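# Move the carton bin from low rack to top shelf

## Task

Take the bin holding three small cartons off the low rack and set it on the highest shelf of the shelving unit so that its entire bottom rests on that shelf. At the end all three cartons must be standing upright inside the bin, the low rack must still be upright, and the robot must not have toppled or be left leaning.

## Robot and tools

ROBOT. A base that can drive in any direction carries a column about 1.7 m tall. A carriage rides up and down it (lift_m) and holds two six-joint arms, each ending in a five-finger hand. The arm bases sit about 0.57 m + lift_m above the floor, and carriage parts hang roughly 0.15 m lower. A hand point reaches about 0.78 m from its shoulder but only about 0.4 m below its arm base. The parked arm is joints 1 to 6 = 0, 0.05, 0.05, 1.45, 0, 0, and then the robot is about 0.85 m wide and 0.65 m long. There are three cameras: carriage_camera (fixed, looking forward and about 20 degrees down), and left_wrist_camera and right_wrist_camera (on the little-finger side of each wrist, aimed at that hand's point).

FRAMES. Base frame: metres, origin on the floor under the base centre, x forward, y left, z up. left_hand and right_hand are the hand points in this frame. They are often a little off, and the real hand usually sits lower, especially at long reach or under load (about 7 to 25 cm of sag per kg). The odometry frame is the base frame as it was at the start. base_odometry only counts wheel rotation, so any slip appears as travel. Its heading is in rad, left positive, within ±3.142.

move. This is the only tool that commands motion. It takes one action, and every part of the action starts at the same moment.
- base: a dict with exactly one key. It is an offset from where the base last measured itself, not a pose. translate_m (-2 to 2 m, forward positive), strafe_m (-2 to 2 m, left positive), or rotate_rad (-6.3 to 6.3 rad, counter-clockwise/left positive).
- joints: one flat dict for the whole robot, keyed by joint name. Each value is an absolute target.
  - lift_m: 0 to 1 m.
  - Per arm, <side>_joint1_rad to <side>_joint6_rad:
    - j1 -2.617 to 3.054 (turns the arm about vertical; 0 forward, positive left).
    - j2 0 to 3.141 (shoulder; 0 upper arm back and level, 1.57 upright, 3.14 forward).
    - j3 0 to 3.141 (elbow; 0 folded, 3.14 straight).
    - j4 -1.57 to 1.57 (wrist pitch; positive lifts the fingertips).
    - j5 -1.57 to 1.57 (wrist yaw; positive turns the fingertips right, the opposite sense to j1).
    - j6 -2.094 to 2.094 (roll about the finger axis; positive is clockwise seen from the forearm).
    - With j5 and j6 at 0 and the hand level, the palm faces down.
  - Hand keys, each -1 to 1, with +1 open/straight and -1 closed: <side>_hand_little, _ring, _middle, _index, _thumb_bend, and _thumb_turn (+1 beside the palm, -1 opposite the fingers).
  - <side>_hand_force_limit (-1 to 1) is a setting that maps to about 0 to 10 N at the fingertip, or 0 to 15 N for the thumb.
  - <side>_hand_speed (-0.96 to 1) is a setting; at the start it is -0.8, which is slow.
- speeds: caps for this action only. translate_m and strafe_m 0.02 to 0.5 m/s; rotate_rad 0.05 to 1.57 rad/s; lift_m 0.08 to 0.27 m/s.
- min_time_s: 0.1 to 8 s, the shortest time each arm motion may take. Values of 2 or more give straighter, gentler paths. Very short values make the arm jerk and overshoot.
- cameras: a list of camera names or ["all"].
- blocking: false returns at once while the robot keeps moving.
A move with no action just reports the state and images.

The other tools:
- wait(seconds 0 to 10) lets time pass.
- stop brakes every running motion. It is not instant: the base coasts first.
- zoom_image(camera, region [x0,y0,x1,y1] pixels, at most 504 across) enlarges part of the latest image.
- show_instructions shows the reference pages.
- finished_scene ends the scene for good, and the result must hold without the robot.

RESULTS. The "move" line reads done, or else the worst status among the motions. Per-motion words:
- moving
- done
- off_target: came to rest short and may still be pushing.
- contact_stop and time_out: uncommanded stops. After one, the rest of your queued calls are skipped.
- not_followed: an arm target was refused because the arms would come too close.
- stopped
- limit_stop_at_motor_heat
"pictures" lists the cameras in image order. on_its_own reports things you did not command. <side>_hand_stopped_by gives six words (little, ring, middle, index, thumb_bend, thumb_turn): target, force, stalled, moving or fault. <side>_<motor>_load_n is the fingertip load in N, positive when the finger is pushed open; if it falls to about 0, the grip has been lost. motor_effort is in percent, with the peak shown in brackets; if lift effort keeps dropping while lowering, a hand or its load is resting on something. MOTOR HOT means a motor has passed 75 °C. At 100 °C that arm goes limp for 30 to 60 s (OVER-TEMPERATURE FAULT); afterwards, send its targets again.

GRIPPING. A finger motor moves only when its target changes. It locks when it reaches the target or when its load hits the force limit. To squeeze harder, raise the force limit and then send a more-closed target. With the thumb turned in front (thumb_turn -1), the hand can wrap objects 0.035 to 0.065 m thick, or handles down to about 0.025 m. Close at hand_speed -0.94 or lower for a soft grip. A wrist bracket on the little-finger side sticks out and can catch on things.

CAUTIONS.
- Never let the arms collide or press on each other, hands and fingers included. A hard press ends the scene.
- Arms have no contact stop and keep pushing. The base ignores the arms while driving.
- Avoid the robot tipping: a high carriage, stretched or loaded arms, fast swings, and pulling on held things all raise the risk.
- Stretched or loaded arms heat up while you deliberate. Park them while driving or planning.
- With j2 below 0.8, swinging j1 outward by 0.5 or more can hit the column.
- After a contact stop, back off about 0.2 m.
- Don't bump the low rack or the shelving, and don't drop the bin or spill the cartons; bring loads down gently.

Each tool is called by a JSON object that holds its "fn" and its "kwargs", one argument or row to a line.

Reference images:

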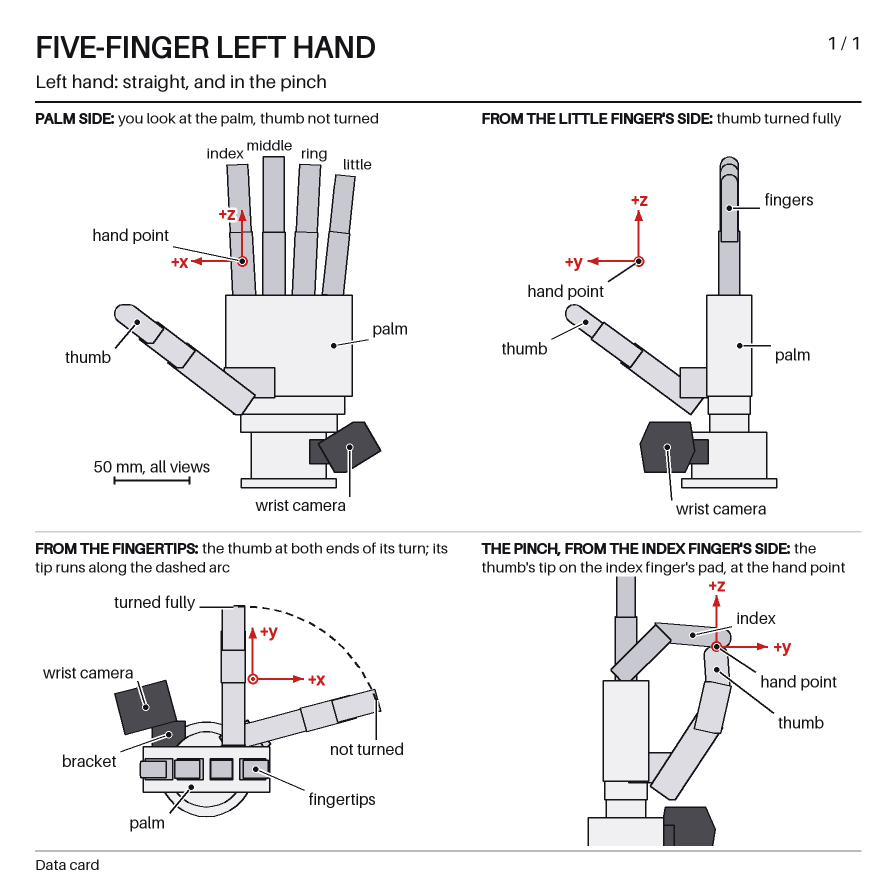

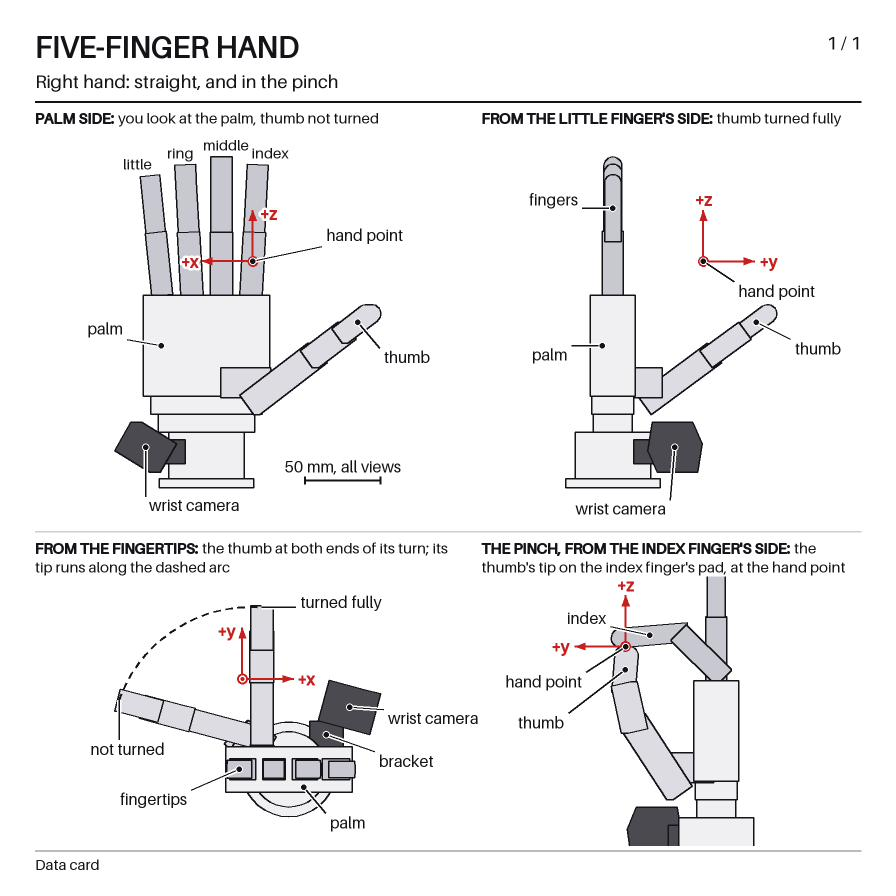

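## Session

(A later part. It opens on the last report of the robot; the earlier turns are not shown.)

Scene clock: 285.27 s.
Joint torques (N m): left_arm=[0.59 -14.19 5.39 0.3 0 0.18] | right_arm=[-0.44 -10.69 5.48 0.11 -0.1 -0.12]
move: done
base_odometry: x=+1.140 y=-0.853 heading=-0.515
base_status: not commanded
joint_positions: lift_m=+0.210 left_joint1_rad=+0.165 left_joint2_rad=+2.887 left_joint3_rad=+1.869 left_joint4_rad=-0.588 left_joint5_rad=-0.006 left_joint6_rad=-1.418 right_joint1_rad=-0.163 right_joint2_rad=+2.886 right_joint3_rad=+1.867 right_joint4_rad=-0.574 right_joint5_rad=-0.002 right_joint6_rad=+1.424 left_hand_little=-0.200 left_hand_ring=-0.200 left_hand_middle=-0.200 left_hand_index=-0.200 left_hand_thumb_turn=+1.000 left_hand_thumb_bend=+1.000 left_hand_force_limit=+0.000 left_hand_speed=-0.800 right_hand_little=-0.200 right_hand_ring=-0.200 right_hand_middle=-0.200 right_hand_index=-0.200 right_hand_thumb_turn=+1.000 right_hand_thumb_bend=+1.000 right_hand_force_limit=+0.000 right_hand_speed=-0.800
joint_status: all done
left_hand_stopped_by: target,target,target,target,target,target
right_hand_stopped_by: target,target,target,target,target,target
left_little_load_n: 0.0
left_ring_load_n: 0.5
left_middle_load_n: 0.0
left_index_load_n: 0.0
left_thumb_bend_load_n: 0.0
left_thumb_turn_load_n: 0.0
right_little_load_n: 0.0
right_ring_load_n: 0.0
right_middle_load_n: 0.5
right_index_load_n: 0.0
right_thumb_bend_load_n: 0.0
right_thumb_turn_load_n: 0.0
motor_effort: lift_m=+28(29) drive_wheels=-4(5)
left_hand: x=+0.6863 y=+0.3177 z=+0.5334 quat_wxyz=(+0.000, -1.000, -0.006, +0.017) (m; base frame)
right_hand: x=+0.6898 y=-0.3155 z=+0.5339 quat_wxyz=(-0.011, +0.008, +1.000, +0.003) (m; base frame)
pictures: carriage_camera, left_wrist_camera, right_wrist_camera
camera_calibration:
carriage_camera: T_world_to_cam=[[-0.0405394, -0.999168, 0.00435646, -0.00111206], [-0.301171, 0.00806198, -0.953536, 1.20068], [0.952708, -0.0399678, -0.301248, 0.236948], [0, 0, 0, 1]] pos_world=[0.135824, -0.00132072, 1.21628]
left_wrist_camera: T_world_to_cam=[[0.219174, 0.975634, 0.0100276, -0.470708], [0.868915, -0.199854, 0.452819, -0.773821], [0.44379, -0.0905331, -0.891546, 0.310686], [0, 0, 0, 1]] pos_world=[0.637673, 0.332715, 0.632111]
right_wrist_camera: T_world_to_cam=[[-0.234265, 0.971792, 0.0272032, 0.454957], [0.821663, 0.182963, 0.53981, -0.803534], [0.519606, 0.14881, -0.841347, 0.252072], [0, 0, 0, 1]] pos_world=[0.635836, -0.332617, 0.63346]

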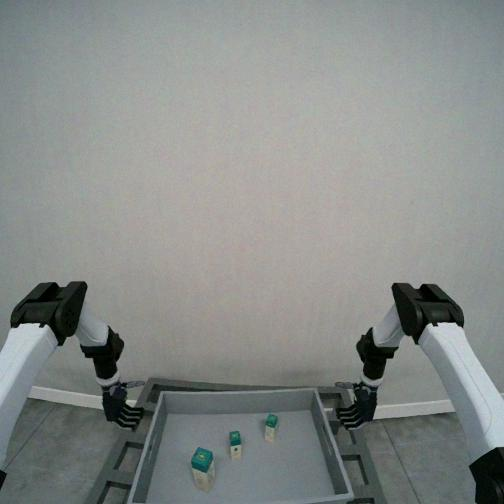

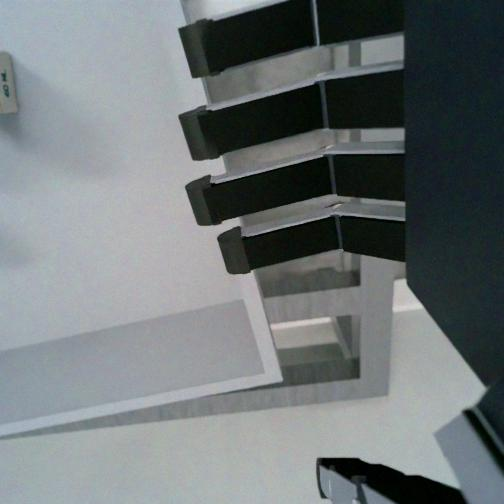

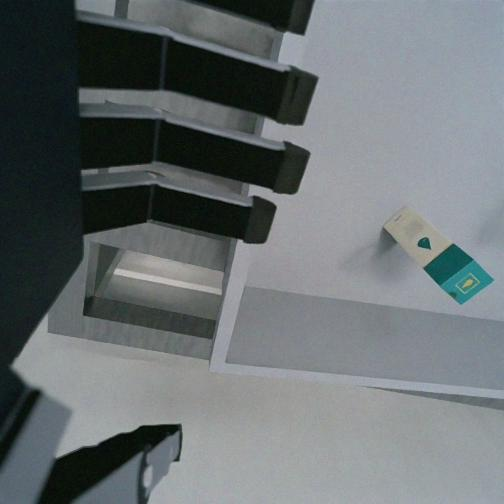

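{"fn": "move", "kwargs": {
  "joints": {"left_joint1_rad": 0.205, "left_joint6_rad": -1.375, "right_joint1_rad": -0.205, "right_joint6_rad": 1.365},
  "min_time_s": 1
}}

{"fn": "move", "kwargs": {
  "joints": {"lift_m": 0.1},
  "cameras": ["all"]
}}

Scene clock: 299.43 s.
Joint torques (N m): left_arm=[0.55 -14.17 5.08 0.29 0 0.19] | right_arm=[-0.38 -10.65 5.46 0.1 -0.09 -0.14]
move: done
base_odometry: x=+1.140 y=-0.853 heading=-0.515
base_status: not commanded
joint_positions: lift_m=+0.210 left_joint1_rad=+0.201 left_joint2_rad=+2.887 left_joint3_rad=+1.869 left_joint4_rad=-0.588 left_joint5_rad=-0.006 left_joint6_rad=-1.383 right_joint1_rad=-0.199 right_joint2_rad=+2.886 right_joint3_rad=+1.867 right_joint4_rad=-0.574 right_joint5_rad=-0.002 right_joint6_rad=+1.380 left_hand_little=-0.200 left_hand_ring=-0.200 left_hand_middle=-0.200 left_hand_index=-0.200 left_hand_thumb_turn=+1.000 left_hand_thumb_bend=+1.000 left_hand_force_limit=+0.000 left_hand_speed=-0.800 right_hand_little=-0.200 right_hand_ring=-0.200 right_hand_middle=-0.200 right_hand_index=-0.200 right_hand_thumb_turn=+1.000 right_hand_thumb_bend=+1.000 right_hand_force_limit=+0.000 right_hand_speed=-0.800
joint_status: all done
left_hand_stopped_by: target,target,target,target,target,target
right_hand_stopped_by: target,target,target,target,target,target
left_little_load_n: 0.0
left_ring_load_n: 0.0
left_middle_load_n: 0.0
left_index_load_n: 0.0
left_thumb_bend_load_n: 0.0
left_thumb_turn_load_n: 0.0
right_little_load_n: 0.0
right_ring_load_n: 0.0
right_middle_load_n: 0.5
right_index_load_n: 0.0
right_thumb_bend_load_n: 0.0
right_thumb_turn_load_n: 0.0
motor_effort: lift_m=+27(28) drive_wheels=+2(2)
left_hand: x=+0.6834 y=+0.3335 z=+0.5335 quat_wxyz=(+0.000, -1.000, -0.007, +0.017) (m; base frame)
right_hand: x=+0.6864 y=-0.3314 z=+0.5340 quat_wxyz=(-0.011, +0.004, +1.000, +0.003) (m; base frame)
pictures: none

Scene clock: 300.40 s.
Joint torques (N m): left_arm=[0.43 -14.49 4.78 0.28 0.01 0.16] | right_arm=[-0.38 -10.7 5.39 0.09 -0.09 -0.12]
move: done
base_odometry: x=+1.140 y=-0.853 heading=-0.515
base_status: not commanded
joint_positions: lift_m=+0.100 left_joint1_rad=+0.201 left_joint2_rad=+2.889 left_joint3_rad=+1.871 left_joint4_rad=-0.586 left_joint5_rad=-0.006 left_joint6_rad=-1.383 right_joint1_rad=-0.199 right_joint2_rad=+2.887 right_joint3_rad=+1.868 right_joint4_rad=-0.572 right_joint5_rad=-0.002 right_joint6_rad=+1.379 left_hand_little=-0.200 left_hand_ring=-0.200 left_hand_middle=-0.200 left_hand_index=-0.200 left_hand_thumb_turn=+1.000 left_hand_thumb_bend=+1.000 left_hand_force_limit=+0.000 left_hand_speed=-0.800 right_hand_little=-0.200 right_hand_ring=-0.200 right_hand_middle=-0.200 right_hand_index=-0.200 right_hand_thumb_turn=+1.000 right_hand_thumb_bend=+1.000 right_hand_force_limit=+0.000 right_hand_speed=-0.800
joint_status: all done
left_hand_stopped_by: target,target,target,target,target,target
right_hand_stopped_by: target,target,target,target,target,target
left_little_load_n: 0.0
left_ring_load_n: 0.5
left_middle_load_n: 0.0
left_index_load_n: 0.5
left_thumb_bend_load_n: 0.0
left_thumb_turn_load_n: 0.0
right_little_load_n: 0.0
right_ring_load_n: 0.0
right_middle_load_n: 0.0
right_index_load_n: 0.0
right_thumb_bend_load_n: 0.0
right_thumb_turn_load_n: 0.0
motor_effort: lift_m=+27(28) drive_wheels=-5(5)
left_hand: x=+0.6837 y=+0.3335 z=+0.4227 quat_wxyz=(+0.000, -1.000, -0.006, +0.017) (m; base frame)
right_hand: x=+0.6870 y=-0.3315 z=+0.4238 quat_wxyz=(-0.010, +0.004, +1.000, +0.003) (m; base frame)
pictures: carriage_camera, left_wrist_camera, right_wrist_camera
camera_calibration:
carriage_camera: T_world_to_cam=[[-0.0405394, -0.999168, 0.00435646, -0.00063285], [-0.301171, 0.00806198, -0.953536, 1.09579], [0.952708, -0.0399678, -0.301248, 0.203811], [0, 0, 0, 1]] pos_world=[0.135824, -0.00132072, 1.10628]
left_wrist_camera: T_world_to_cam=[[0.218822, 0.975721, 0.00922504, -0.483904], [0.868485, -0.199065, 0.453991, -0.718742], [0.444805, -0.0913315, -0.890959, 0.213866], [0, 0, 0, 1]] pos_world=[0.634976, 0.348611, 0.521312]
right_wrist_camera: T_world_to_cam=[[-0.24253, 0.969765, 0.0271183, 0.477898], [0.81878, 0.189617, 0.541891, -0.735543], [0.520364, 0.153629, -0.840011, 0.163725], [0, 0, 0, 1]] pos_world=[0.632955, -0.34913, 0.523155]

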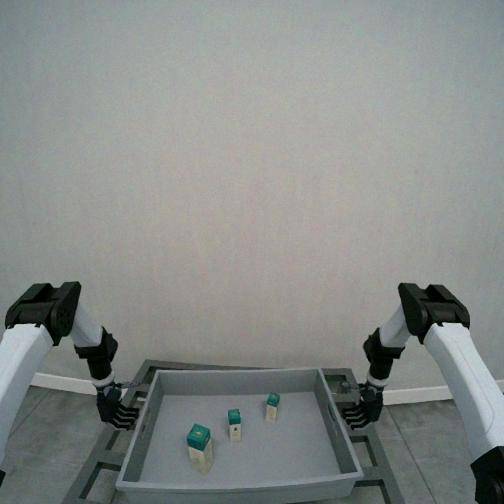

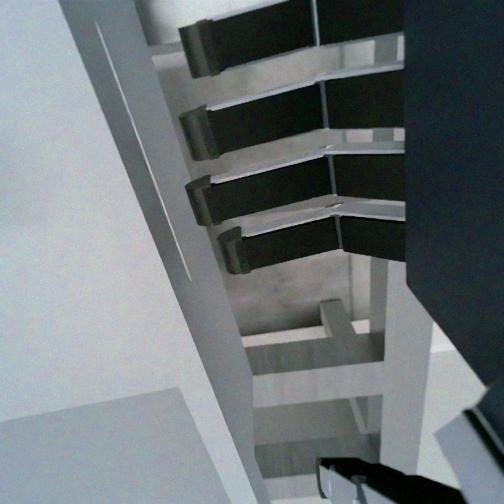

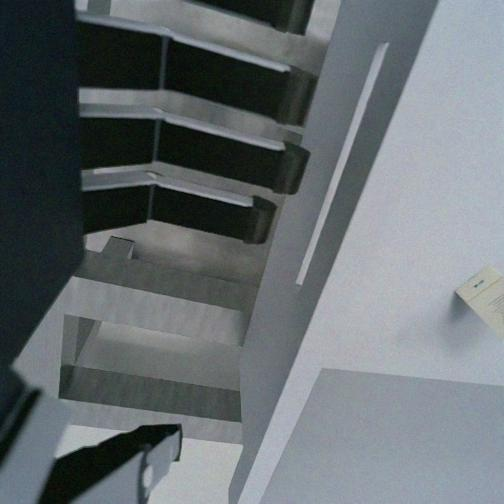

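{"fn": "zoom_image", "kwargs": {
  "camera": "left_wrist_camera",
  "region": [50, 0, 350, 300]
}}

{"fn": "zoom_image", "kwargs": {
  "camera": "right_wrist_camera",
  "region": [150, 0, 450, 300]
}}

Scaled by 1.680 from the camera's 504x504 image, which has a finer 720x720 frame.

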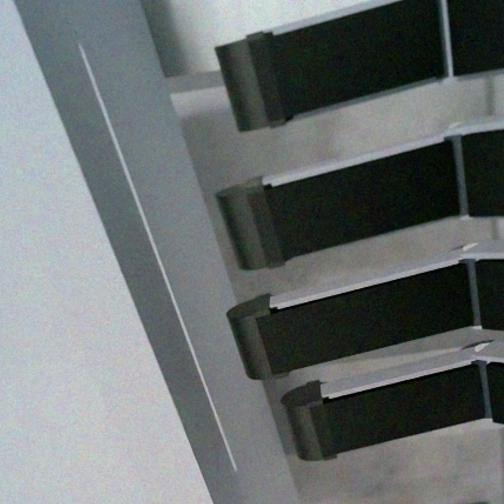

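Scaled by 1.680 from the camera's 504x504 image, which has a finer 720x720 frame.

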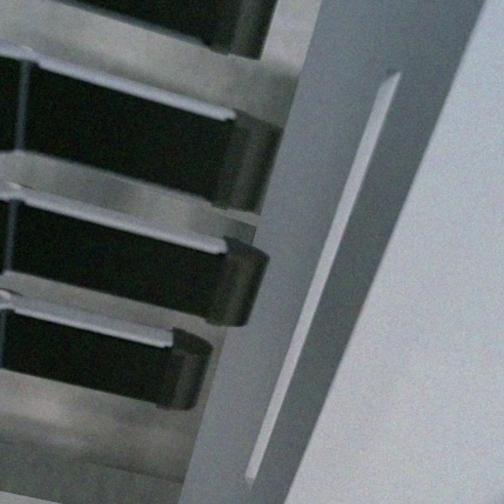

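{"fn": "zoom_image", "kwargs": {
  "camera": "carriage_camera",
  "region": [90, 360, 220, 490]
}}

{"fn": "zoom_image", "kwargs": {
  "camera": "carriage_camera",
  "region": [280, 360, 410, 490]
}}

Scaled by 3.877 from the camera's 504x504 image, which has a finer 720x720 frame.

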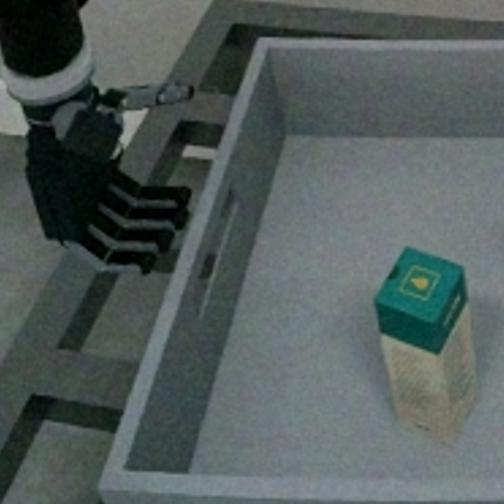

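Scaled by 3.877 from the camera's 504x504 image, which has a finer 720x720 frame.

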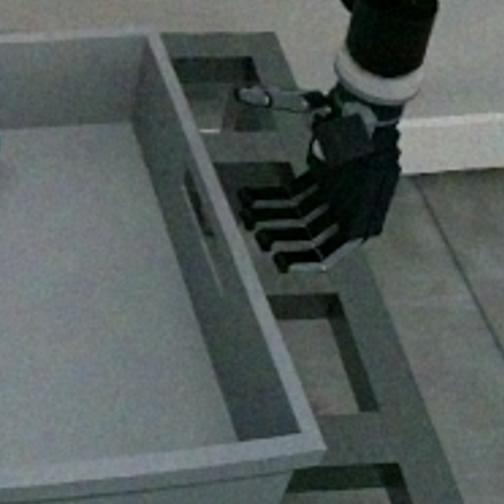

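{"fn": "move", "kwargs": {
  "joints": {"left_joint2_rad": 2.869, "left_joint3_rad": 1.833, "left_joint4_rad": -0.519, "right_joint2_rad": 2.931, "right_joint3_rad": 1.985, "right_joint4_rad": -0.611, "left_hand_little": -0.05, "left_hand_ring": -0.05, "left_hand_middle": -0.05, "left_hand_index": -0.05, "right_hand_little": -0.05, "right_hand_ring": -0.05, "right_hand_middle": -0.05, "right_hand_index": -0.05},
  "min_time_s": 1.5
}}

{"fn": "move", "kwargs": {
  "joints": {"lift_m": 0.078},
  "cameras": ["all"]
}}

{"fn": "zoom_image", "kwargs": {
  "camera": "left_wrist_camera",
  "region": [50, 0, 350, 300]
}}

{"fn": "zoom_image", "kwargs": {
  "camera": "right_wrist_camera",
  "region": [150, 0, 450, 300]
}}

Scene clock: 371.53 s.
Joint torques (N m): left_arm=[0.5 -16.1 2.82 0.4 -0.01 0.16] | right_arm=[-0.38 -9.73 6.56 0.05 -0.1 -0.13]
move: done
base_odometry: x=+1.140 y=-0.853 heading=-0.515
base_status: not commanded
joint_positions: lift_m=+0.100 left_joint1_rad=+0.201 left_joint2_rad=+2.889 left_joint3_rad=+1.844 left_joint4_rad=-0.536 left_joint5_rad=-0.006 left_joint6_rad=-1.383 right_joint1_rad=-0.199 right_joint2_rad=+2.912 right_joint3_rad=+1.962 right_joint4_rad=-0.602 right_joint5_rad=-0.002 right_joint6_rad=+1.379 left_hand_little=-0.050 left_hand_ring=-0.050 left_hand_middle=-0.050 left_hand_index=-0.050 left_hand_thumb_turn=+1.000 left_hand_thumb_bend=+1.000 left_hand_force_limit=+0.000 left_hand_speed=-0.800 right_hand_little=-0.050 right_hand_ring=-0.050 right_hand_middle=-0.050 right_hand_index=-0.050 right_hand_thumb_turn=+1.000 right_hand_thumb_bend=+1.000 right_hand_force_limit=+0.000 right_hand_speed=-0.800
joint_status: all done
left_hand_stopped_by: target,target,target,target,target,target
right_hand_stopped_by: target,target,target,target,target,target
left_little_load_n: 0.0
left_ring_load_n: 0.0
left_middle_load_n: 0.0
left_index_load_n: 0.0
left_thumb_bend_load_n: 0.0
left_thumb_turn_load_n: 0.0
right_little_load_n: 0.0
right_ring_load_n: 0.0
right_middle_load_n: 0.0
right_index_load_n: 0.0
right_thumb_bend_load_n: -0.5
right_thumb_turn_load_n: 0.0
motor_effort: lift_m=+28(28) drive_wheels=+2(2)
left_hand: x=+0.6850 y=+0.3338 z=+0.4183 quat_wxyz=(+0.002, -1.000, -0.007, +0.006) (m; base frame)
right_hand: x=+0.7104 y=-0.3362 z=+0.4310 quat_wxyz=(+0.009, +0.004, +1.000, -0.001) (m; base frame)
pictures: none

Scene clock: 372.17 s.
Joint torques (N m): left_arm=[0.64 -15.95 3.4 0.32 -0.02 0.17] | right_arm=[-0.39 -10.74 5.83 0.09 -0.1 -0.12]
move: done
base_odometry: x=+1.140 y=-0.853 heading=-0.515
base_status: not commanded
joint_positions: lift_m=+0.078 left_joint1_rad=+0.201 left_joint2_rad=+2.887 left_joint3_rad=+1.838 left_joint4_rad=-0.527 left_joint5_rad=-0.006 left_joint6_rad=-1.383 right_joint1_rad=-0.199 right_joint2_rad=+2.925 right_joint3_rad=+1.969 right_joint4_rad=-0.609 right_joint5_rad=-0.002 right_joint6_rad=+1.379 left_hand_little=-0.050 left_hand_ring=-0.050 left_hand_middle=-0.050 left_hand_index=-0.050 left_hand_thumb_turn=+1.000 left_hand_thumb_bend=+1.000 left_hand_force_limit=+0.000 left_hand_speed=-0.800 right_hand_little=-0.050 right_hand_ring=-0.050 right_hand_middle=-0.050 right_hand_index=-0.050 right_hand_thumb_turn=+1.000 right_hand_thumb_bend=+1.000 right_hand_force_limit=+0.000 right_hand_speed=-0.800
joint_status: all done
left_hand_stopped_by: target,target,target,target,target,target
right_hand_stopped_by: target,target,target,target,target,target
left_little_load_n: 0.0
left_ring_load_n: 0.0
left_middle_load_n: 0.0
left_index_load_n: 0.0
left_thumb_bend_load_n: 0.0
left_thumb_turn_load_n: 0.0
right_little_load_n: 0.0
right_ring_load_n: 0.0
right_middle_load_n: 0.0
right_index_load_n: 0.0
right_thumb_bend_load_n: 0.0
right_thumb_turn_load_n: 0.0
motor_effort: lift_m=+28(29) drive_wheels=+2(5)
left_hand: x=+0.6857 y=+0.3339 z=+0.3962 quat_wxyz=(+0.003, -1.000, -0.007, +0.003) (m; base frame)
right_hand: x=+0.7067 y=-0.3355 z=+0.4040 quat_wxyz=(+0.003, +0.004, +1.000, +0.001) (m; base frame)
pictures: carriage_camera, left_wrist_camera, right_wrist_camera
camera_calibration:
carriage_camera: T_world_to_cam=[[-0.0405394, -0.999168, 0.00435646, -0.000537008], [-0.301171, 0.00806198, -0.953536, 1.07482], [0.952708, -0.0399678, -0.301248, 0.197183], [0, 0, 0, 1]] pos_world=[0.135824, -0.00132072, 1.08428]
left_wrist_camera: T_world_to_cam=[[0.218363, 0.975643, 0.0209448, -0.488774], [0.855432, -0.201698, 0.477026, -0.70767], [0.469632, -0.0862478, -0.87864, 0.165854], [0, 0, 0, 1]] pos_world=[0.634203, 0.348437, 0.49354]
right_wrist_camera: T_world_to_cam=[[-0.243406, 0.969793, 0.0159477, 0.492216], [0.80466, 0.192725, 0.561586, -0.737069], [0.541549, 0.149526, -0.827265, 0.115979], [0, 0, 0, 1]] pos_world=[0.65009, -0.352638, 0.502023]

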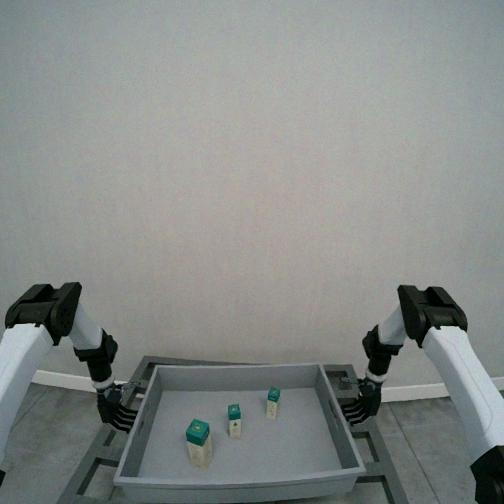

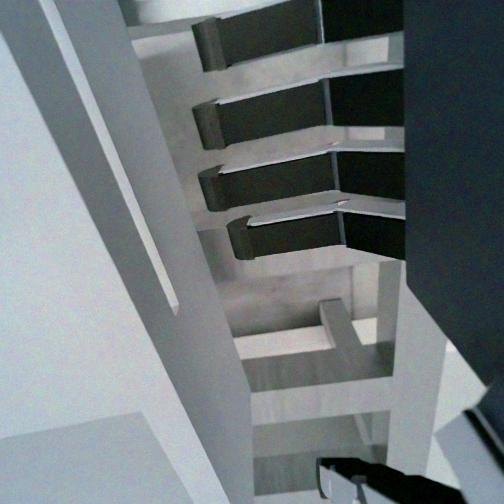

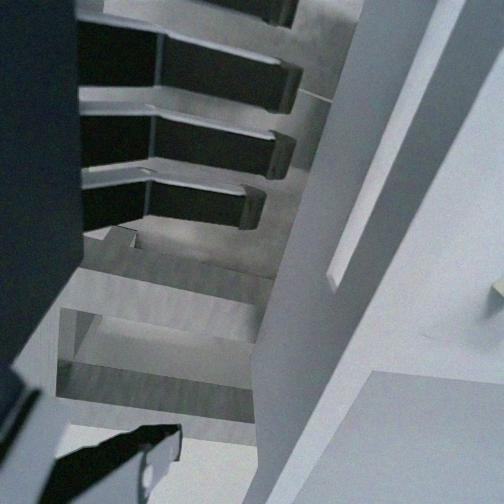

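Scaled by 1.680 from the camera's 504x504 image, which has a finer 720x720 frame.

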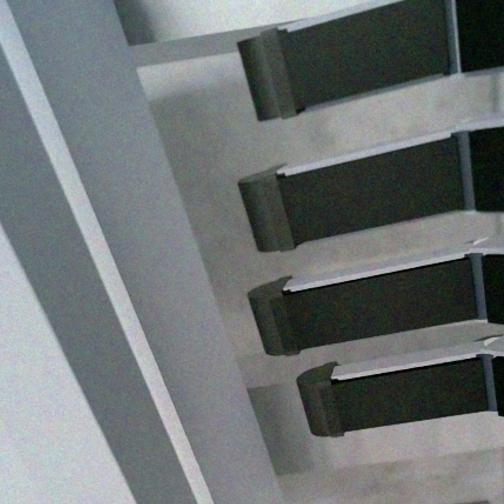

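Scaled by 1.680 from the camera's 504x504 image, which has a finer 720x720 frame.

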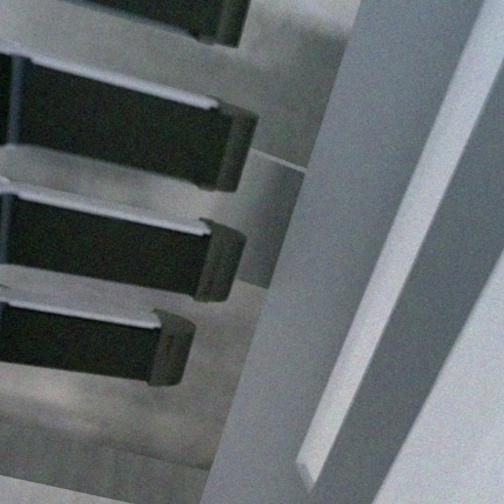

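{"fn": "move", "kwargs": {
  "joints": {"left_joint1_rad": 0.167, "left_joint2_rad": 2.844, "left_joint3_rad": 1.817, "left_joint4_rad": -0.528, "left_joint6_rad": -1.404, "right_joint1_rad": -0.145, "right_joint6_rad": 1.424},
  "min_time_s": 1.5,
  "cameras": ["left_wrist_camera", "right_wrist_camera"]
}}

{"fn": "zoom_image", "kwargs": {
  "camera": "left_wrist_camera",
  "region": [50, 0, 350, 300]
}}

{"fn": "zoom_image", "kwargs": {
  "camera": "right_wrist_camera",
  "region": [150, 0, 450, 300]
}}

Scene clock: 403.17 s.
Joint torques (N m): left_arm=[-0.34 -18.39 2.96 0.24 0.01 0.01] | right_arm=[0.8 -10.76 5.85 0.09 -0.1 0.15]
move: done
base_odometry: x=+1.140 y=-0.853 heading=-0.515
base_status: not commanded
joint_positions: lift_m=+0.078 left_joint1_rad=+0.171 left_joint2_rad=+2.887 left_joint3_rad=+1.828 left_joint4_rad=-0.527 left_joint5_rad=-0.006 left_joint6_rad=-1.396 right_joint1_rad=-0.152 right_joint2_rad=+2.925 right_joint3_rad=+1.969 right_joint4_rad=-0.609 right_joint5_rad=-0.002 right_joint6_rad=+1.409 left_hand_little=-0.050 left_hand_ring=-0.050 left_hand_middle=-0.050 left_hand_index=-0.050 left_hand_thumb_turn=+1.000 left_hand_thumb_bend=+1.000 left_hand_force_limit=+0.000 left_hand_speed=-0.800 right_hand_little=-0.050 right_hand_ring=-0.050 right_hand_middle=-0.050 right_hand_index=-0.050 right_hand_thumb_turn=+1.000 right_hand_thumb_bend=+1.000 right_hand_force_limit=+0.000 right_hand_speed=-0.800
joint_status: all done
left_hand_stopped_by: target,target,target,target,target,target
right_hand_stopped_by: target,target,target,target,target,target
left_little_load_n: 0.0
left_ring_load_n: 0.0
left_middle_load_n: 0.0
left_index_load_n: 0.0
left_thumb_bend_load_n: 0.0
left_thumb_turn_load_n: 0.0
right_little_load_n: 0.0
right_ring_load_n: 0.0
right_middle_load_n: 0.0
right_index_load_n: 0.0
right_thumb_bend_load_n: 0.0
right_thumb_turn_load_n: 0.0
motor_effort: lift_m=+27(29) drive_wheels=+2(2)
left_hand: x=+0.6826 y=+0.3195 z=+0.3943 quat_wxyz=(+0.002, -1.000, +0.002, +0.008) (m; base frame)
right_hand: x=+0.7095 y=-0.3129 z=+0.4040 quat_wxyz=(+0.003, -0.005, +1.000, +0.001) (m; base frame)
pictures: left_wrist_camera, right_wrist_camera
camera_calibration:
left_wrist_camera: T_world_to_cam=[[0.23488, 0.971877, 0.0169454, -0.482522], [0.856685, -0.215215, 0.4688, -0.700365], [0.459262, -0.0955948, -0.883142, 0.176174], [0, 0, 0, 1]] pos_world=[0.632417, 0.335064, 0.492094]
right_wrist_camera: T_world_to_cam=[[-0.260066, 0.965456, 0.0161531, 0.481304], [0.801243, 0.206436, 0.561599, -0.737002], [0.538865, 0.158995, -0.827252, 0.115923], [0, 0, 0, 1]] pos_world=[0.653222, -0.330965, 0.502023]

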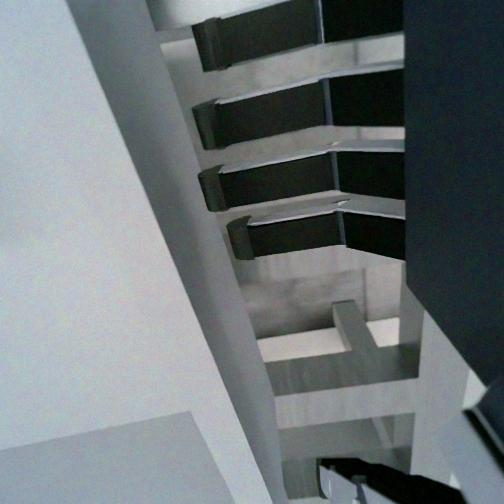

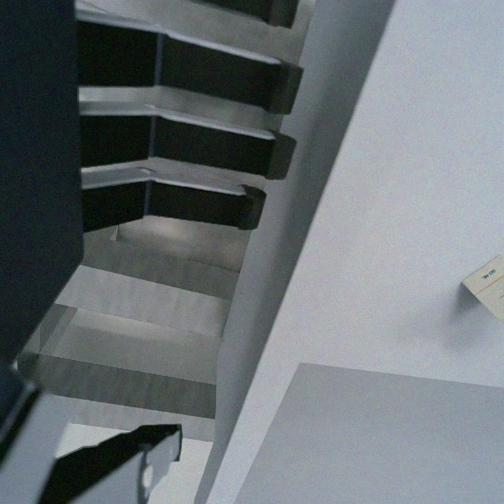

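Scaled by 1.680 from the camera's 504x504 image, which has a finer 720x720 frame.

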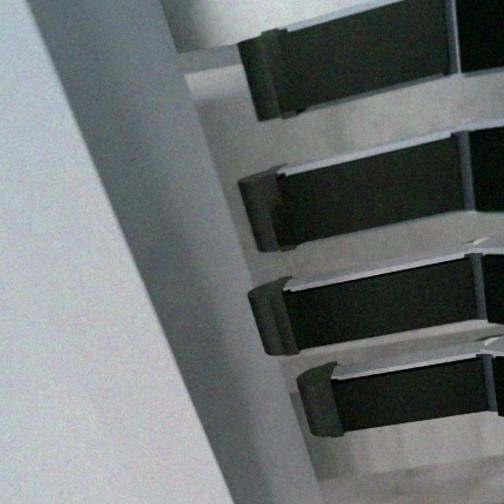

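Scaled by 1.680 from the camera's 504x504 image, which has a finer 720x720 frame.

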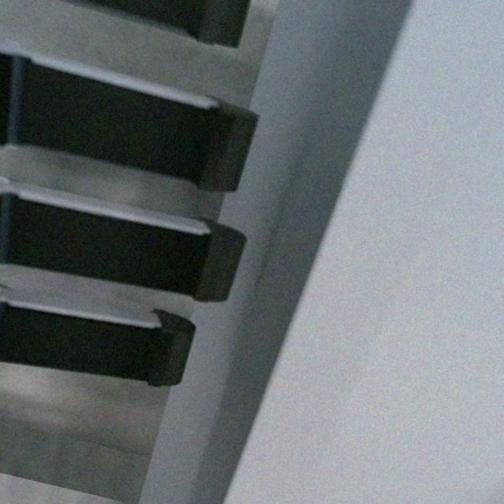

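{"fn": "move", "kwargs": {
  "joints": {"lift_m": 0.089}
}}

{"fn": "move", "kwargs": {
  "joints": {"left_joint1_rad": 0.11, "left_joint6_rad": -1.465, "right_joint1_rad": -0.095, "right_joint6_rad": 1.46},
  "min_time_s": 2,
  "cameras": ["all"]
}}

{"fn": "zoom_image", "kwargs": {
  "camera": "carriage_camera",
  "region": [90, 360, 220, 490]
}}

{"fn": "zoom_image", "kwargs": {
  "camera": "carriage_camera",
  "region": [280, 360, 410, 490]
}}

Scene clock: 446.40 s.
Joint torques (N m): left_arm=[-0.25 -16.94 3.32 0.25 -0.01 -0.01] | right_arm=[0.79 -10.96 5.56 0.13 -0.1 0.17]
move: done
MOTOR HOT: joint 2 (shoulder) of the left arm reports 89 °C; the controller stops that arm at 100 °C. To cool a motor, set the load down, stop pushing, or move to a pose that needs little force.
base_odometry: x=+1.140 y=-0.853 heading=-0.514
base_status: not commanded
joint_positions: lift_m=+0.089 left_joint1_rad=+0.171 left_joint2_rad=+2.872 left_joint3_rad=+1.823 left_joint4_rad=-0.527 left_joint5_rad=-0.006 left_joint6_rad=-1.396 right_joint1_rad=-0.152 right_joint2_rad=+2.928 right_joint3_rad=+1.972 right_joint4_rad=-0.611 right_joint5_rad=-0.002 right_joint6_rad=+1.410 left_hand_little=-0.050 left_hand_ring=-0.050 left_hand_middle=-0.050 left_hand_index=-0.050 left_hand_thumb_turn=+1.000 left_hand_thumb_bend=+1.000 left_hand_force_limit=+0.000 left_hand_speed=-0.800 right_hand_little=-0.050 right_hand_ring=-0.050 right_hand_middle=-0.050 right_hand_index=-0.050 right_hand_thumb_turn=+1.000 right_hand_thumb_bend=+1.000 right_hand_force_limit=+0.000 right_hand_speed=-0.800
joint_status: all done
left_hand_stopped_by: target,target,target,target,target,target
right_hand_stopped_by: target,target,target,target,target,target
left_little_load_n: 0.0
left_ring_load_n: 0.0
left_middle_load_n: 0.0
left_index_load_n: 0.0
left_thumb_bend_load_n: 0.0
left_thumb_turn_load_n: 0.0
right_little_load_n: 0.0
right_ring_load_n: 0.0
right_middle_load_n: 0.0
right_index_load_n: 0.0
right_thumb_bend_load_n: -0.5
right_thumb_turn_load_n: 0.0
motor_effort: lift_m=+32(39) drive_wheels=+2(5)
left_hand: x=+0.6862 y=+0.3201 z=+0.4108 quat_wxyz=(+0.003, -1.000, +0.002, +0.003) (m; base frame)
right_hand: x=+0.7093 y=-0.3129 z=+0.4141 quat_wxyz=(+0.002, -0.005, +1.000, +0.001) (m; base frame)
pictures: none

Scene clock: 448.70 s.
Joint torques (N m): left_arm=[-0.27 -17.05 3.4 0.26 0 0.01] | right_arm=[0.81 -10.95 5.6 0.12 -0.1 0.17]
move: done
MOTOR HOT: still on. Joint 2 (shoulder) of the left arm reports 88 °C.
base_odometry: x=+1.140 y=-0.853 heading=-0.514
base_status: not commanded
joint_positions: lift_m=+0.089 left_joint1_rad=+0.115 left_joint2_rad=+2.872 left_joint3_rad=+1.823 left_joint4_rad=-0.527 left_joint5_rad=-0.006 left_joint6_rad=-1.457 right_joint1_rad=-0.102 right_joint2_rad=+2.928 right_joint3_rad=+1.972 right_joint4_rad=-0.611 right_joint5_rad=-0.002 right_joint6_rad=+1.445 left_hand_little=-0.050 left_hand_ring=-0.050 left_hand_middle=-0.050 left_hand_index=-0.050 left_hand_thumb_turn=+1.000 left_hand_thumb_bend=+1.000 left_hand_force_limit=+0.000 left_hand_speed=-0.800 right_hand_little=-0.050 right_hand_ring=-0.050 right_hand_middle=-0.050 right_hand_index=-0.050 right_hand_thumb_turn=+1.000 right_hand_thumb_bend=+1.000 right_hand_force_limit=+0.000 right_hand_speed=-0.800
joint_status: all done
left_hand_stopped_by: target,target,target,target,target,target
right_hand_stopped_by: target,target,target,target,target,target
left_little_load_n: 0.0
left_ring_load_n: 0.0
left_middle_load_n: 0.0
left_index_load_n: 0.0
left_thumb_bend_load_n: 0.0
left_thumb_turn_load_n: 0.0
right_little_load_n: 0.0
right_ring_load_n: 0.0
right_middle_load_n: 0.5
right_index_load_n: 0.0
right_thumb_bend_load_n: 0.0
right_thumb_turn_load_n: 0.0
motor_effort: lift_m=+32(34) drive_wheels=+2(5)
left_hand: x=+0.6901 y=+0.2951 z=+0.4108 quat_wxyz=(+0.003, -1.000, +0.000, +0.003) (m; base frame)
right_hand: x=+0.7114 y=-0.2892 z=+0.4141 quat_wxyz=(+0.002, -0.012, +1.000, +0.001) (m; base frame)
pictures: carriage_camera, left_wrist_camera, right_wrist_camera
camera_calibration:
carriage_camera: T_world_to_cam=[[-0.0405394, -0.999168, 0.00435646, -0.000583186], [-0.301171, 0.00806198, -0.953536, 1.08492], [0.952708, -0.0399678, -0.301248, 0.200377], [0, 0, 0, 1]] pos_world=[0.135824, -0.00132072, 1.09488]
left_wrist_camera: T_world_to_cam=[[0.23063, 0.972807, 0.0213707, -0.460049], [0.852783, -0.212654, 0.47701, -0.721203], [0.468584, -0.0917881, -0.878638, 0.1756], [0, 0, 0, 1]] pos_world=[0.638848, 0.31029, 0.508141]
right_wrist_camera: T_world_to_cam=[[-0.273574, 0.961702, 0.0169164, 0.466963], [0.799145, 0.217474, 0.560421, -0.743937], [0.535279, 0.166835, -0.828035, 0.124639], [0, 0, 0, 1]] pos_world=[0.655546, -0.308087, 0.512224]

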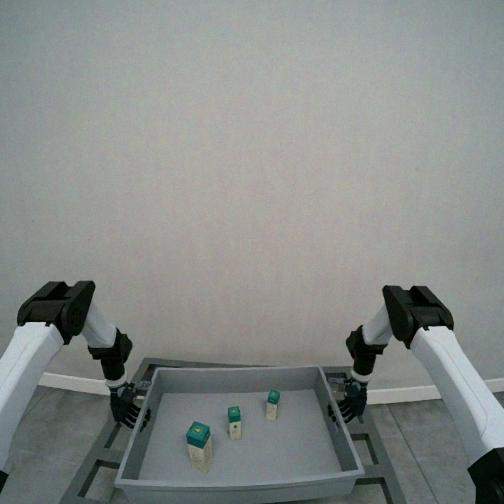

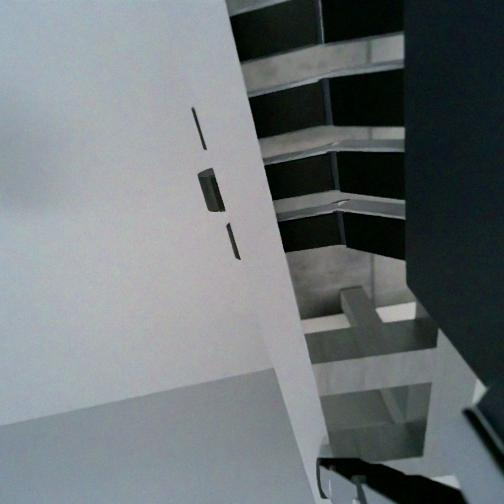

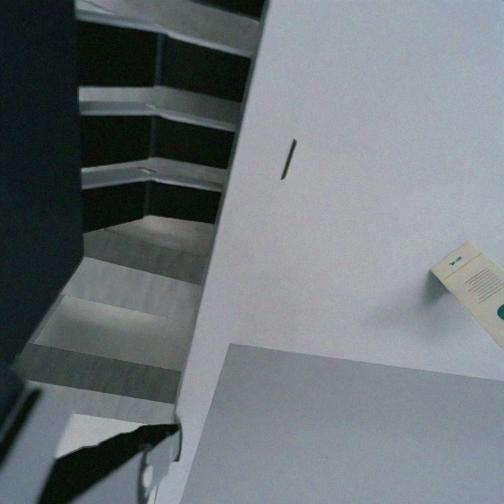

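Scaled by 3.877 from the camera's 504x504 image, which has a finer 720x720 frame.

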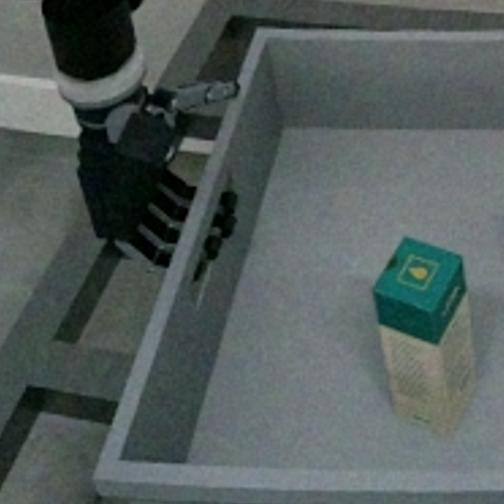

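Scaled by 3.877 from the camera's 504x504 image, which has a finer 720x720 frame.

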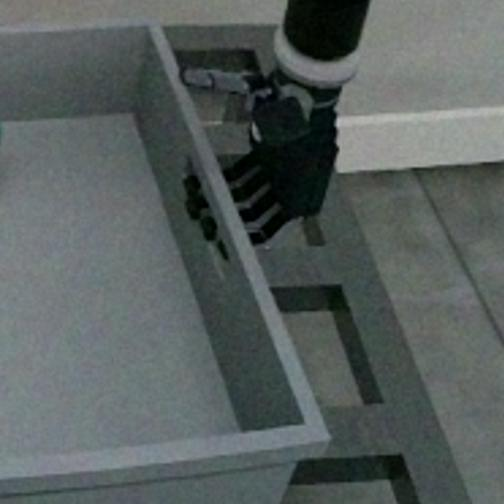

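{"fn": "move", "kwargs": {
  "joints": {"left_joint1_rad": 0.205, "left_joint6_rad": -1.375, "right_joint1_rad": -0.205, "right_joint6_rad": 1.37},
  "min_time_s": 1.5,
  "cameras": ["carriage_camera"]
}}

{"fn": "move", "kwargs": {
  "joints": {"lift_m": 0.45}
}}

{"fn": "move", "kwargs": {
  "joints": {"left_joint1_rad": 0.1, "left_joint2_rad": 1.2, "left_joint3_rad": 0.9, "left_joint4_rad": 0.0, "left_joint5_rad": 0, "left_joint6_rad": -1.47, "right_joint1_rad": -0.1, "right_joint2_rad": 1.2, "right_joint3_rad": 0.9, "right_joint4_rad": 0.0, "right_joint5_rad": 0, "right_joint6_rad": 1.47},
  "min_time_s": 2.5
}}

{"fn": "move", "kwargs": {
  "joints": {"left_joint1_rad": 0.0, "left_joint2_rad": 0.05, "left_joint3_rad": 0.05, "left_joint4_rad": 1.45, "left_joint5_rad": 0, "left_joint6_rad": -1.47, "right_joint1_rad": 0, "right_joint2_rad": 0.05, "right_joint3_rad": 0.05, "right_joint4_rad": 1.45, "right_joint5_rad": 0, "right_joint6_rad": 1.47},
  "min_time_s": 2.5,
  "cameras": ["carriage_camera"]
}}

Scene clock: 464.70 s.
Joint torques (N m): left_arm=[0.57 -16.92 3.3 0.21 -0.01 0.16] | right_arm=[-0.46 -10.95 5.59 0.11 -0.09 -0.14]
move: done
MOTOR HOT: still on. Joint 2 (shoulder) of the left arm reports 86 °C.
base_odometry: x=+1.140 y=-0.853 heading=-0.514
base_status: not commanded
joint_positions: lift_m=+0.089 left_joint1_rad=+0.201 left_joint2_rad=+2.872 left_joint3_rad=+1.823 left_joint4_rad=-0.527 left_joint5_rad=-0.006 left_joint6_rad=-1.383 right_joint1_rad=-0.199 right_joint2_rad=+2.928 right_joint3_rad=+1.972 right_joint4_rad=-0.611 right_joint5_rad=-0.002 right_joint6_rad=+1.385 left_hand_little=-0.050 left_hand_ring=-0.050 left_hand_middle=-0.050 left_hand_index=-0.050 left_hand_thumb_turn=+1.000 left_hand_thumb_bend=+1.000 left_hand_force_limit=+0.000 left_hand_speed=-0.800 right_hand_little=-0.050 right_hand_ring=-0.050 right_hand_middle=-0.050 right_hand_index=-0.050 right_hand_thumb_turn=+1.000 right_hand_thumb_bend=+1.000 right_hand_force_limit=+0.000 right_hand_speed=-0.800
joint_status: all done
left_hand_stopped_by: target,target,target,target,target,target
right_hand_stopped_by: target,target,target,target,target,target
left_little_load_n: 0.0
left_ring_load_n: 0.0
left_middle_load_n: 0.0
left_index_load_n: 0.0
left_thumb_bend_load_n: 0.0
left_thumb_turn_load_n: 0.0
right_little_load_n: 0.0
right_ring_load_n: 0.0
right_middle_load_n: 0.0
right_index_load_n: 0.0
right_thumb_bend_load_n: 0.0
right_thumb_turn_load_n: 0.0
motor_effort: lift_m=+32(33) drive_wheels=+2(2)
left_hand: x=+0.6847 y=+0.3335 z=+0.4108 quat_wxyz=(+0.003, -1.000, -0.007, +0.003) (m; base frame)
right_hand: x=+0.7068 y=-0.3353 z=+0.4141 quat_wxyz=(+0.002, +0.006, +1.000, +0.001) (m; base frame)
pictures: carriage_camera
camera_calibration:
carriage_camera: T_world_to_cam=[[-0.0405394, -0.999168, 0.00435646, -0.000583186], [-0.301171, 0.00806198, -0.953536, 1.08492], [0.952708, -0.0399678, -0.301248, 0.200377], [0, 0, 0, 1]] pos_world=[0.135824, -0.00132072, 1.09488]

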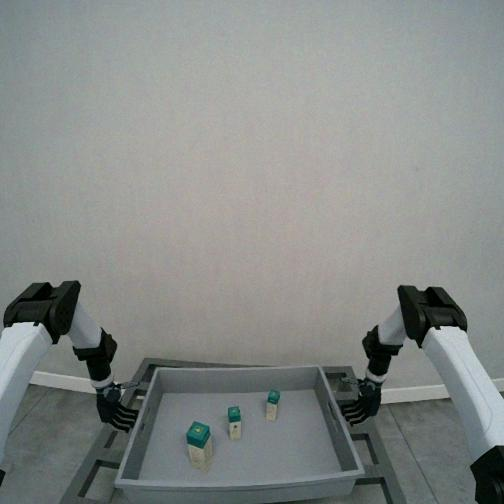

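Scene clock: 466.67 s.
Joint torques (N m): left_arm=[0.34 -16.44 3.85 0.25 0 0.17] | right_arm=[-0.44 -11.06 5.59 0.12 -0.09 -0.12]
move: done
MOTOR HOT: still on. Joint 2 (shoulder) of the left arm reports 86 °C.
base_odometry: x=+1.140 y=-0.853 heading=-0.514
base_status: not commanded
joint_positions: lift_m=+0.450 left_joint1_rad=+0.201 left_joint2_rad=+2.865 left_joint3_rad=+1.822 left_joint4_rad=-0.527 left_joint5_rad=-0.006 left_joint6_rad=-1.383 right_joint1_rad=-0.199 right_joint2_rad=+2.929 right_joint3_rad=+1.972 right_joint4_rad=-0.612 right_joint5_rad=-0.002 right_joint6_rad=+1.384 left_hand_little=-0.050 left_hand_ring=-0.050 left_hand_middle=-0.050 left_hand_index=-0.050 left_hand_thumb_turn=+1.000 left_hand_thumb_bend=+1.000 left_hand_force_limit=+0.000 left_hand_speed=-0.800 right_hand_little=-0.050 right_hand_ring=-0.050 right_hand_middle=-0.050 right_hand_index=-0.050 right_hand_thumb_turn=+1.000 right_hand_thumb_bend=+1.000 right_hand_force_limit=+0.000 right_hand_speed=-0.800
joint_status: all done
left_hand_stopped_by: target,target,target,target,target,target
right_hand_stopped_by: target,target,target,target,target,target
left_little_load_n: 0.0
left_ring_load_n: 0.0
left_middle_load_n: 0.0
left_index_load_n: 0.0
left_thumb_bend_load_n: 0.0
left_thumb_turn_load_n: 0.0
right_little_load_n: 0.0
right_ring_load_n: 0.5
right_middle_load_n: 0.5
right_index_load_n: 0.0
right_thumb_bend_load_n: 0.0
right_thumb_turn_load_n: 0.0
motor_effort: lift_m=+32(40) drive_wheels=+2(5)
left_hand: x=+0.6864 y=+0.3339 z=+0.7745 quat_wxyz=(+0.003, -1.000, -0.006, +0.001) (m; base frame)
right_hand: x=+0.7059 y=-0.3351 z=+0.7744 quat_wxyz=(+0.001, +0.006, +1.000, +0.001) (m; base frame)
pictures: none

Scene clock: 469.47 s.
Joint torques (N m): left_arm=[-0.18 -6.52 5.82 2.16 -0.03 -0.04] | right_arm=[0.84 -5.68 6.69 2.08 -0.07 0.22]
move: done
MOTOR HOT: still on. Joint 2 (shoulder) of the left arm reports 84 °C.
base_odometry: x=+1.140 y=-0.853 heading=-0.514
base_status: not commanded
joint_positions: lift_m=+0.450 left_joint1_rad=+0.105 left_joint2_rad=+1.216 left_joint3_rad=+0.915 left_joint4_rad=-0.017 left_joint5_rad=-0.006 left_joint6_rad=-1.462 right_joint1_rad=-0.107 right_joint2_rad=+1.226 right_joint3_rad=+0.906 right_joint4_rad=-0.024 right_joint5_rad=-0.002 right_joint6_rad=+1.455 left_hand_little=-0.050 left_hand_ring=-0.050 left_hand_middle=-0.050 left_hand_index=-0.050 left_hand_thumb_turn=+1.000 left_hand_thumb_bend=+1.000 left_hand_force_limit=+0.000 left_hand_speed=-0.800 right_hand_little=-0.050 right_hand_ring=-0.050 right_hand_middle=-0.050 right_hand_index=-0.050 right_hand_thumb_turn=+1.000 right_hand_thumb_bend=+1.000 right_hand_force_limit=+0.000 right_hand_speed=-0.800
joint_status: all done
left_hand_stopped_by: target,target,target,target,target,target
right_hand_stopped_by: target,target,target,target,target,target
left_little_load_n: 0.0
left_ring_load_n: 0.0
left_middle_load_n: 0.0
left_index_load_n: 0.0
left_thumb_bend_load_n: 0.0
left_thumb_turn_load_n: 0.0
right_little_load_n: 0.0
right_ring_load_n: 0.0
right_middle_load_n: 0.5
right_index_load_n: 0.0
right_thumb_bend_load_n: 0.0
right_thumb_turn_load_n: 0.0
motor_effort: lift_m=+32(33) drive_wheels=-5(5)
left_hand: x=+0.6618 y=+0.2875 z=+1.3238 quat_wxyz=(+0.065, -0.810, +0.000, -0.583) (m; base frame)
right_hand: x=+0.6619 y=-0.2867 z=+1.3129 quat_wxyz=(+0.572, -0.004, +0.818, -0.063) (m; base frame)
pictures: none

Scene clock: 472.33 s.
Joint torques (N m): left_arm=[-0.24 2.77 3.99 0.18 -0.02 -0.03] | right_arm=[0.87 2.74 4.78 0.08 -0.02 0.18]
move: done
MOTOR HOT: still on. Joint 2 (shoulder) of the left arm reports 81 °C.
base_odometry: x=+1.140 y=-0.853 heading=-0.514
base_status: not commanded
joint_positions: lift_m=+0.450 left_joint1_rad=+0.005 left_joint2_rad=+0.059 left_joint3_rad=+0.063 left_joint4_rad=+1.432 left_joint5_rad=-0.005 left_joint6_rad=-1.462 right_joint1_rad=-0.008 right_joint2_rad=+0.060 right_joint3_rad=+0.056 right_joint4_rad=+1.439 right_joint5_rad=-0.002 right_joint6_rad=+1.456 left_hand_little=-0.050 left_hand_ring=-0.050 left_hand_middle=-0.050 left_hand_index=-0.050 left_hand_thumb_turn=+1.000 left_hand_thumb_bend=+1.000 left_hand_force_limit=+0.000 left_hand_speed=-0.800 right_hand_little=-0.050 right_hand_ring=-0.050 right_hand_middle=-0.050 right_hand_index=-0.050 right_hand_thumb_turn=+1.000 right_hand_thumb_bend=+1.000 right_hand_force_limit=+0.000 right_hand_speed=-0.800
joint_status: all done
left_hand_stopped_by: target,target,target,target,target,target
right_hand_stopped_by: target,target,target,target,target,target
left_little_load_n: 0.0
left_ring_load_n: -0.5
left_middle_load_n: 0.0
left_index_load_n: 0.0
left_thumb_bend_load_n: 0.0
left_thumb_turn_load_n: 0.0
right_little_load_n: 0.0
right_ring_load_n: 0.0
right_middle_load_n: 0.0
right_index_load_n: 0.0
right_thumb_bend_load_n: 0.0
right_thumb_turn_load_n: 0.0
motor_effort: lift_m=+32(32) drive_wheels=-5(5)
left_hand: x=+0.2287 y=+0.2407 z=+1.4984 quat_wxyz=(+0.057, -0.067, +0.001, -0.996) (m; base frame)
right_hand: x=+0.2300 y=-0.2392 z=+1.4962 quat_wxyz=(+0.996, -0.005, +0.068, -0.061) (m; base frame)
pictures: carriage_camera
camera_calibration:
carriage_camera: T_world_to_cam=[[-0.0405394, -0.999168, 0.00435646, -0.00215587], [-0.301171, 0.00806198, -0.953536, 1.42915], [0.952708, -0.0399678, -0.301248, 0.309127], [0, 0, 0, 1]] pos_world=[0.135824, -0.00132072, 1.45588]

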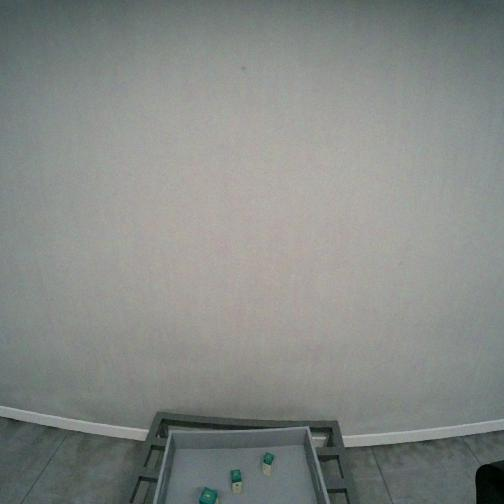

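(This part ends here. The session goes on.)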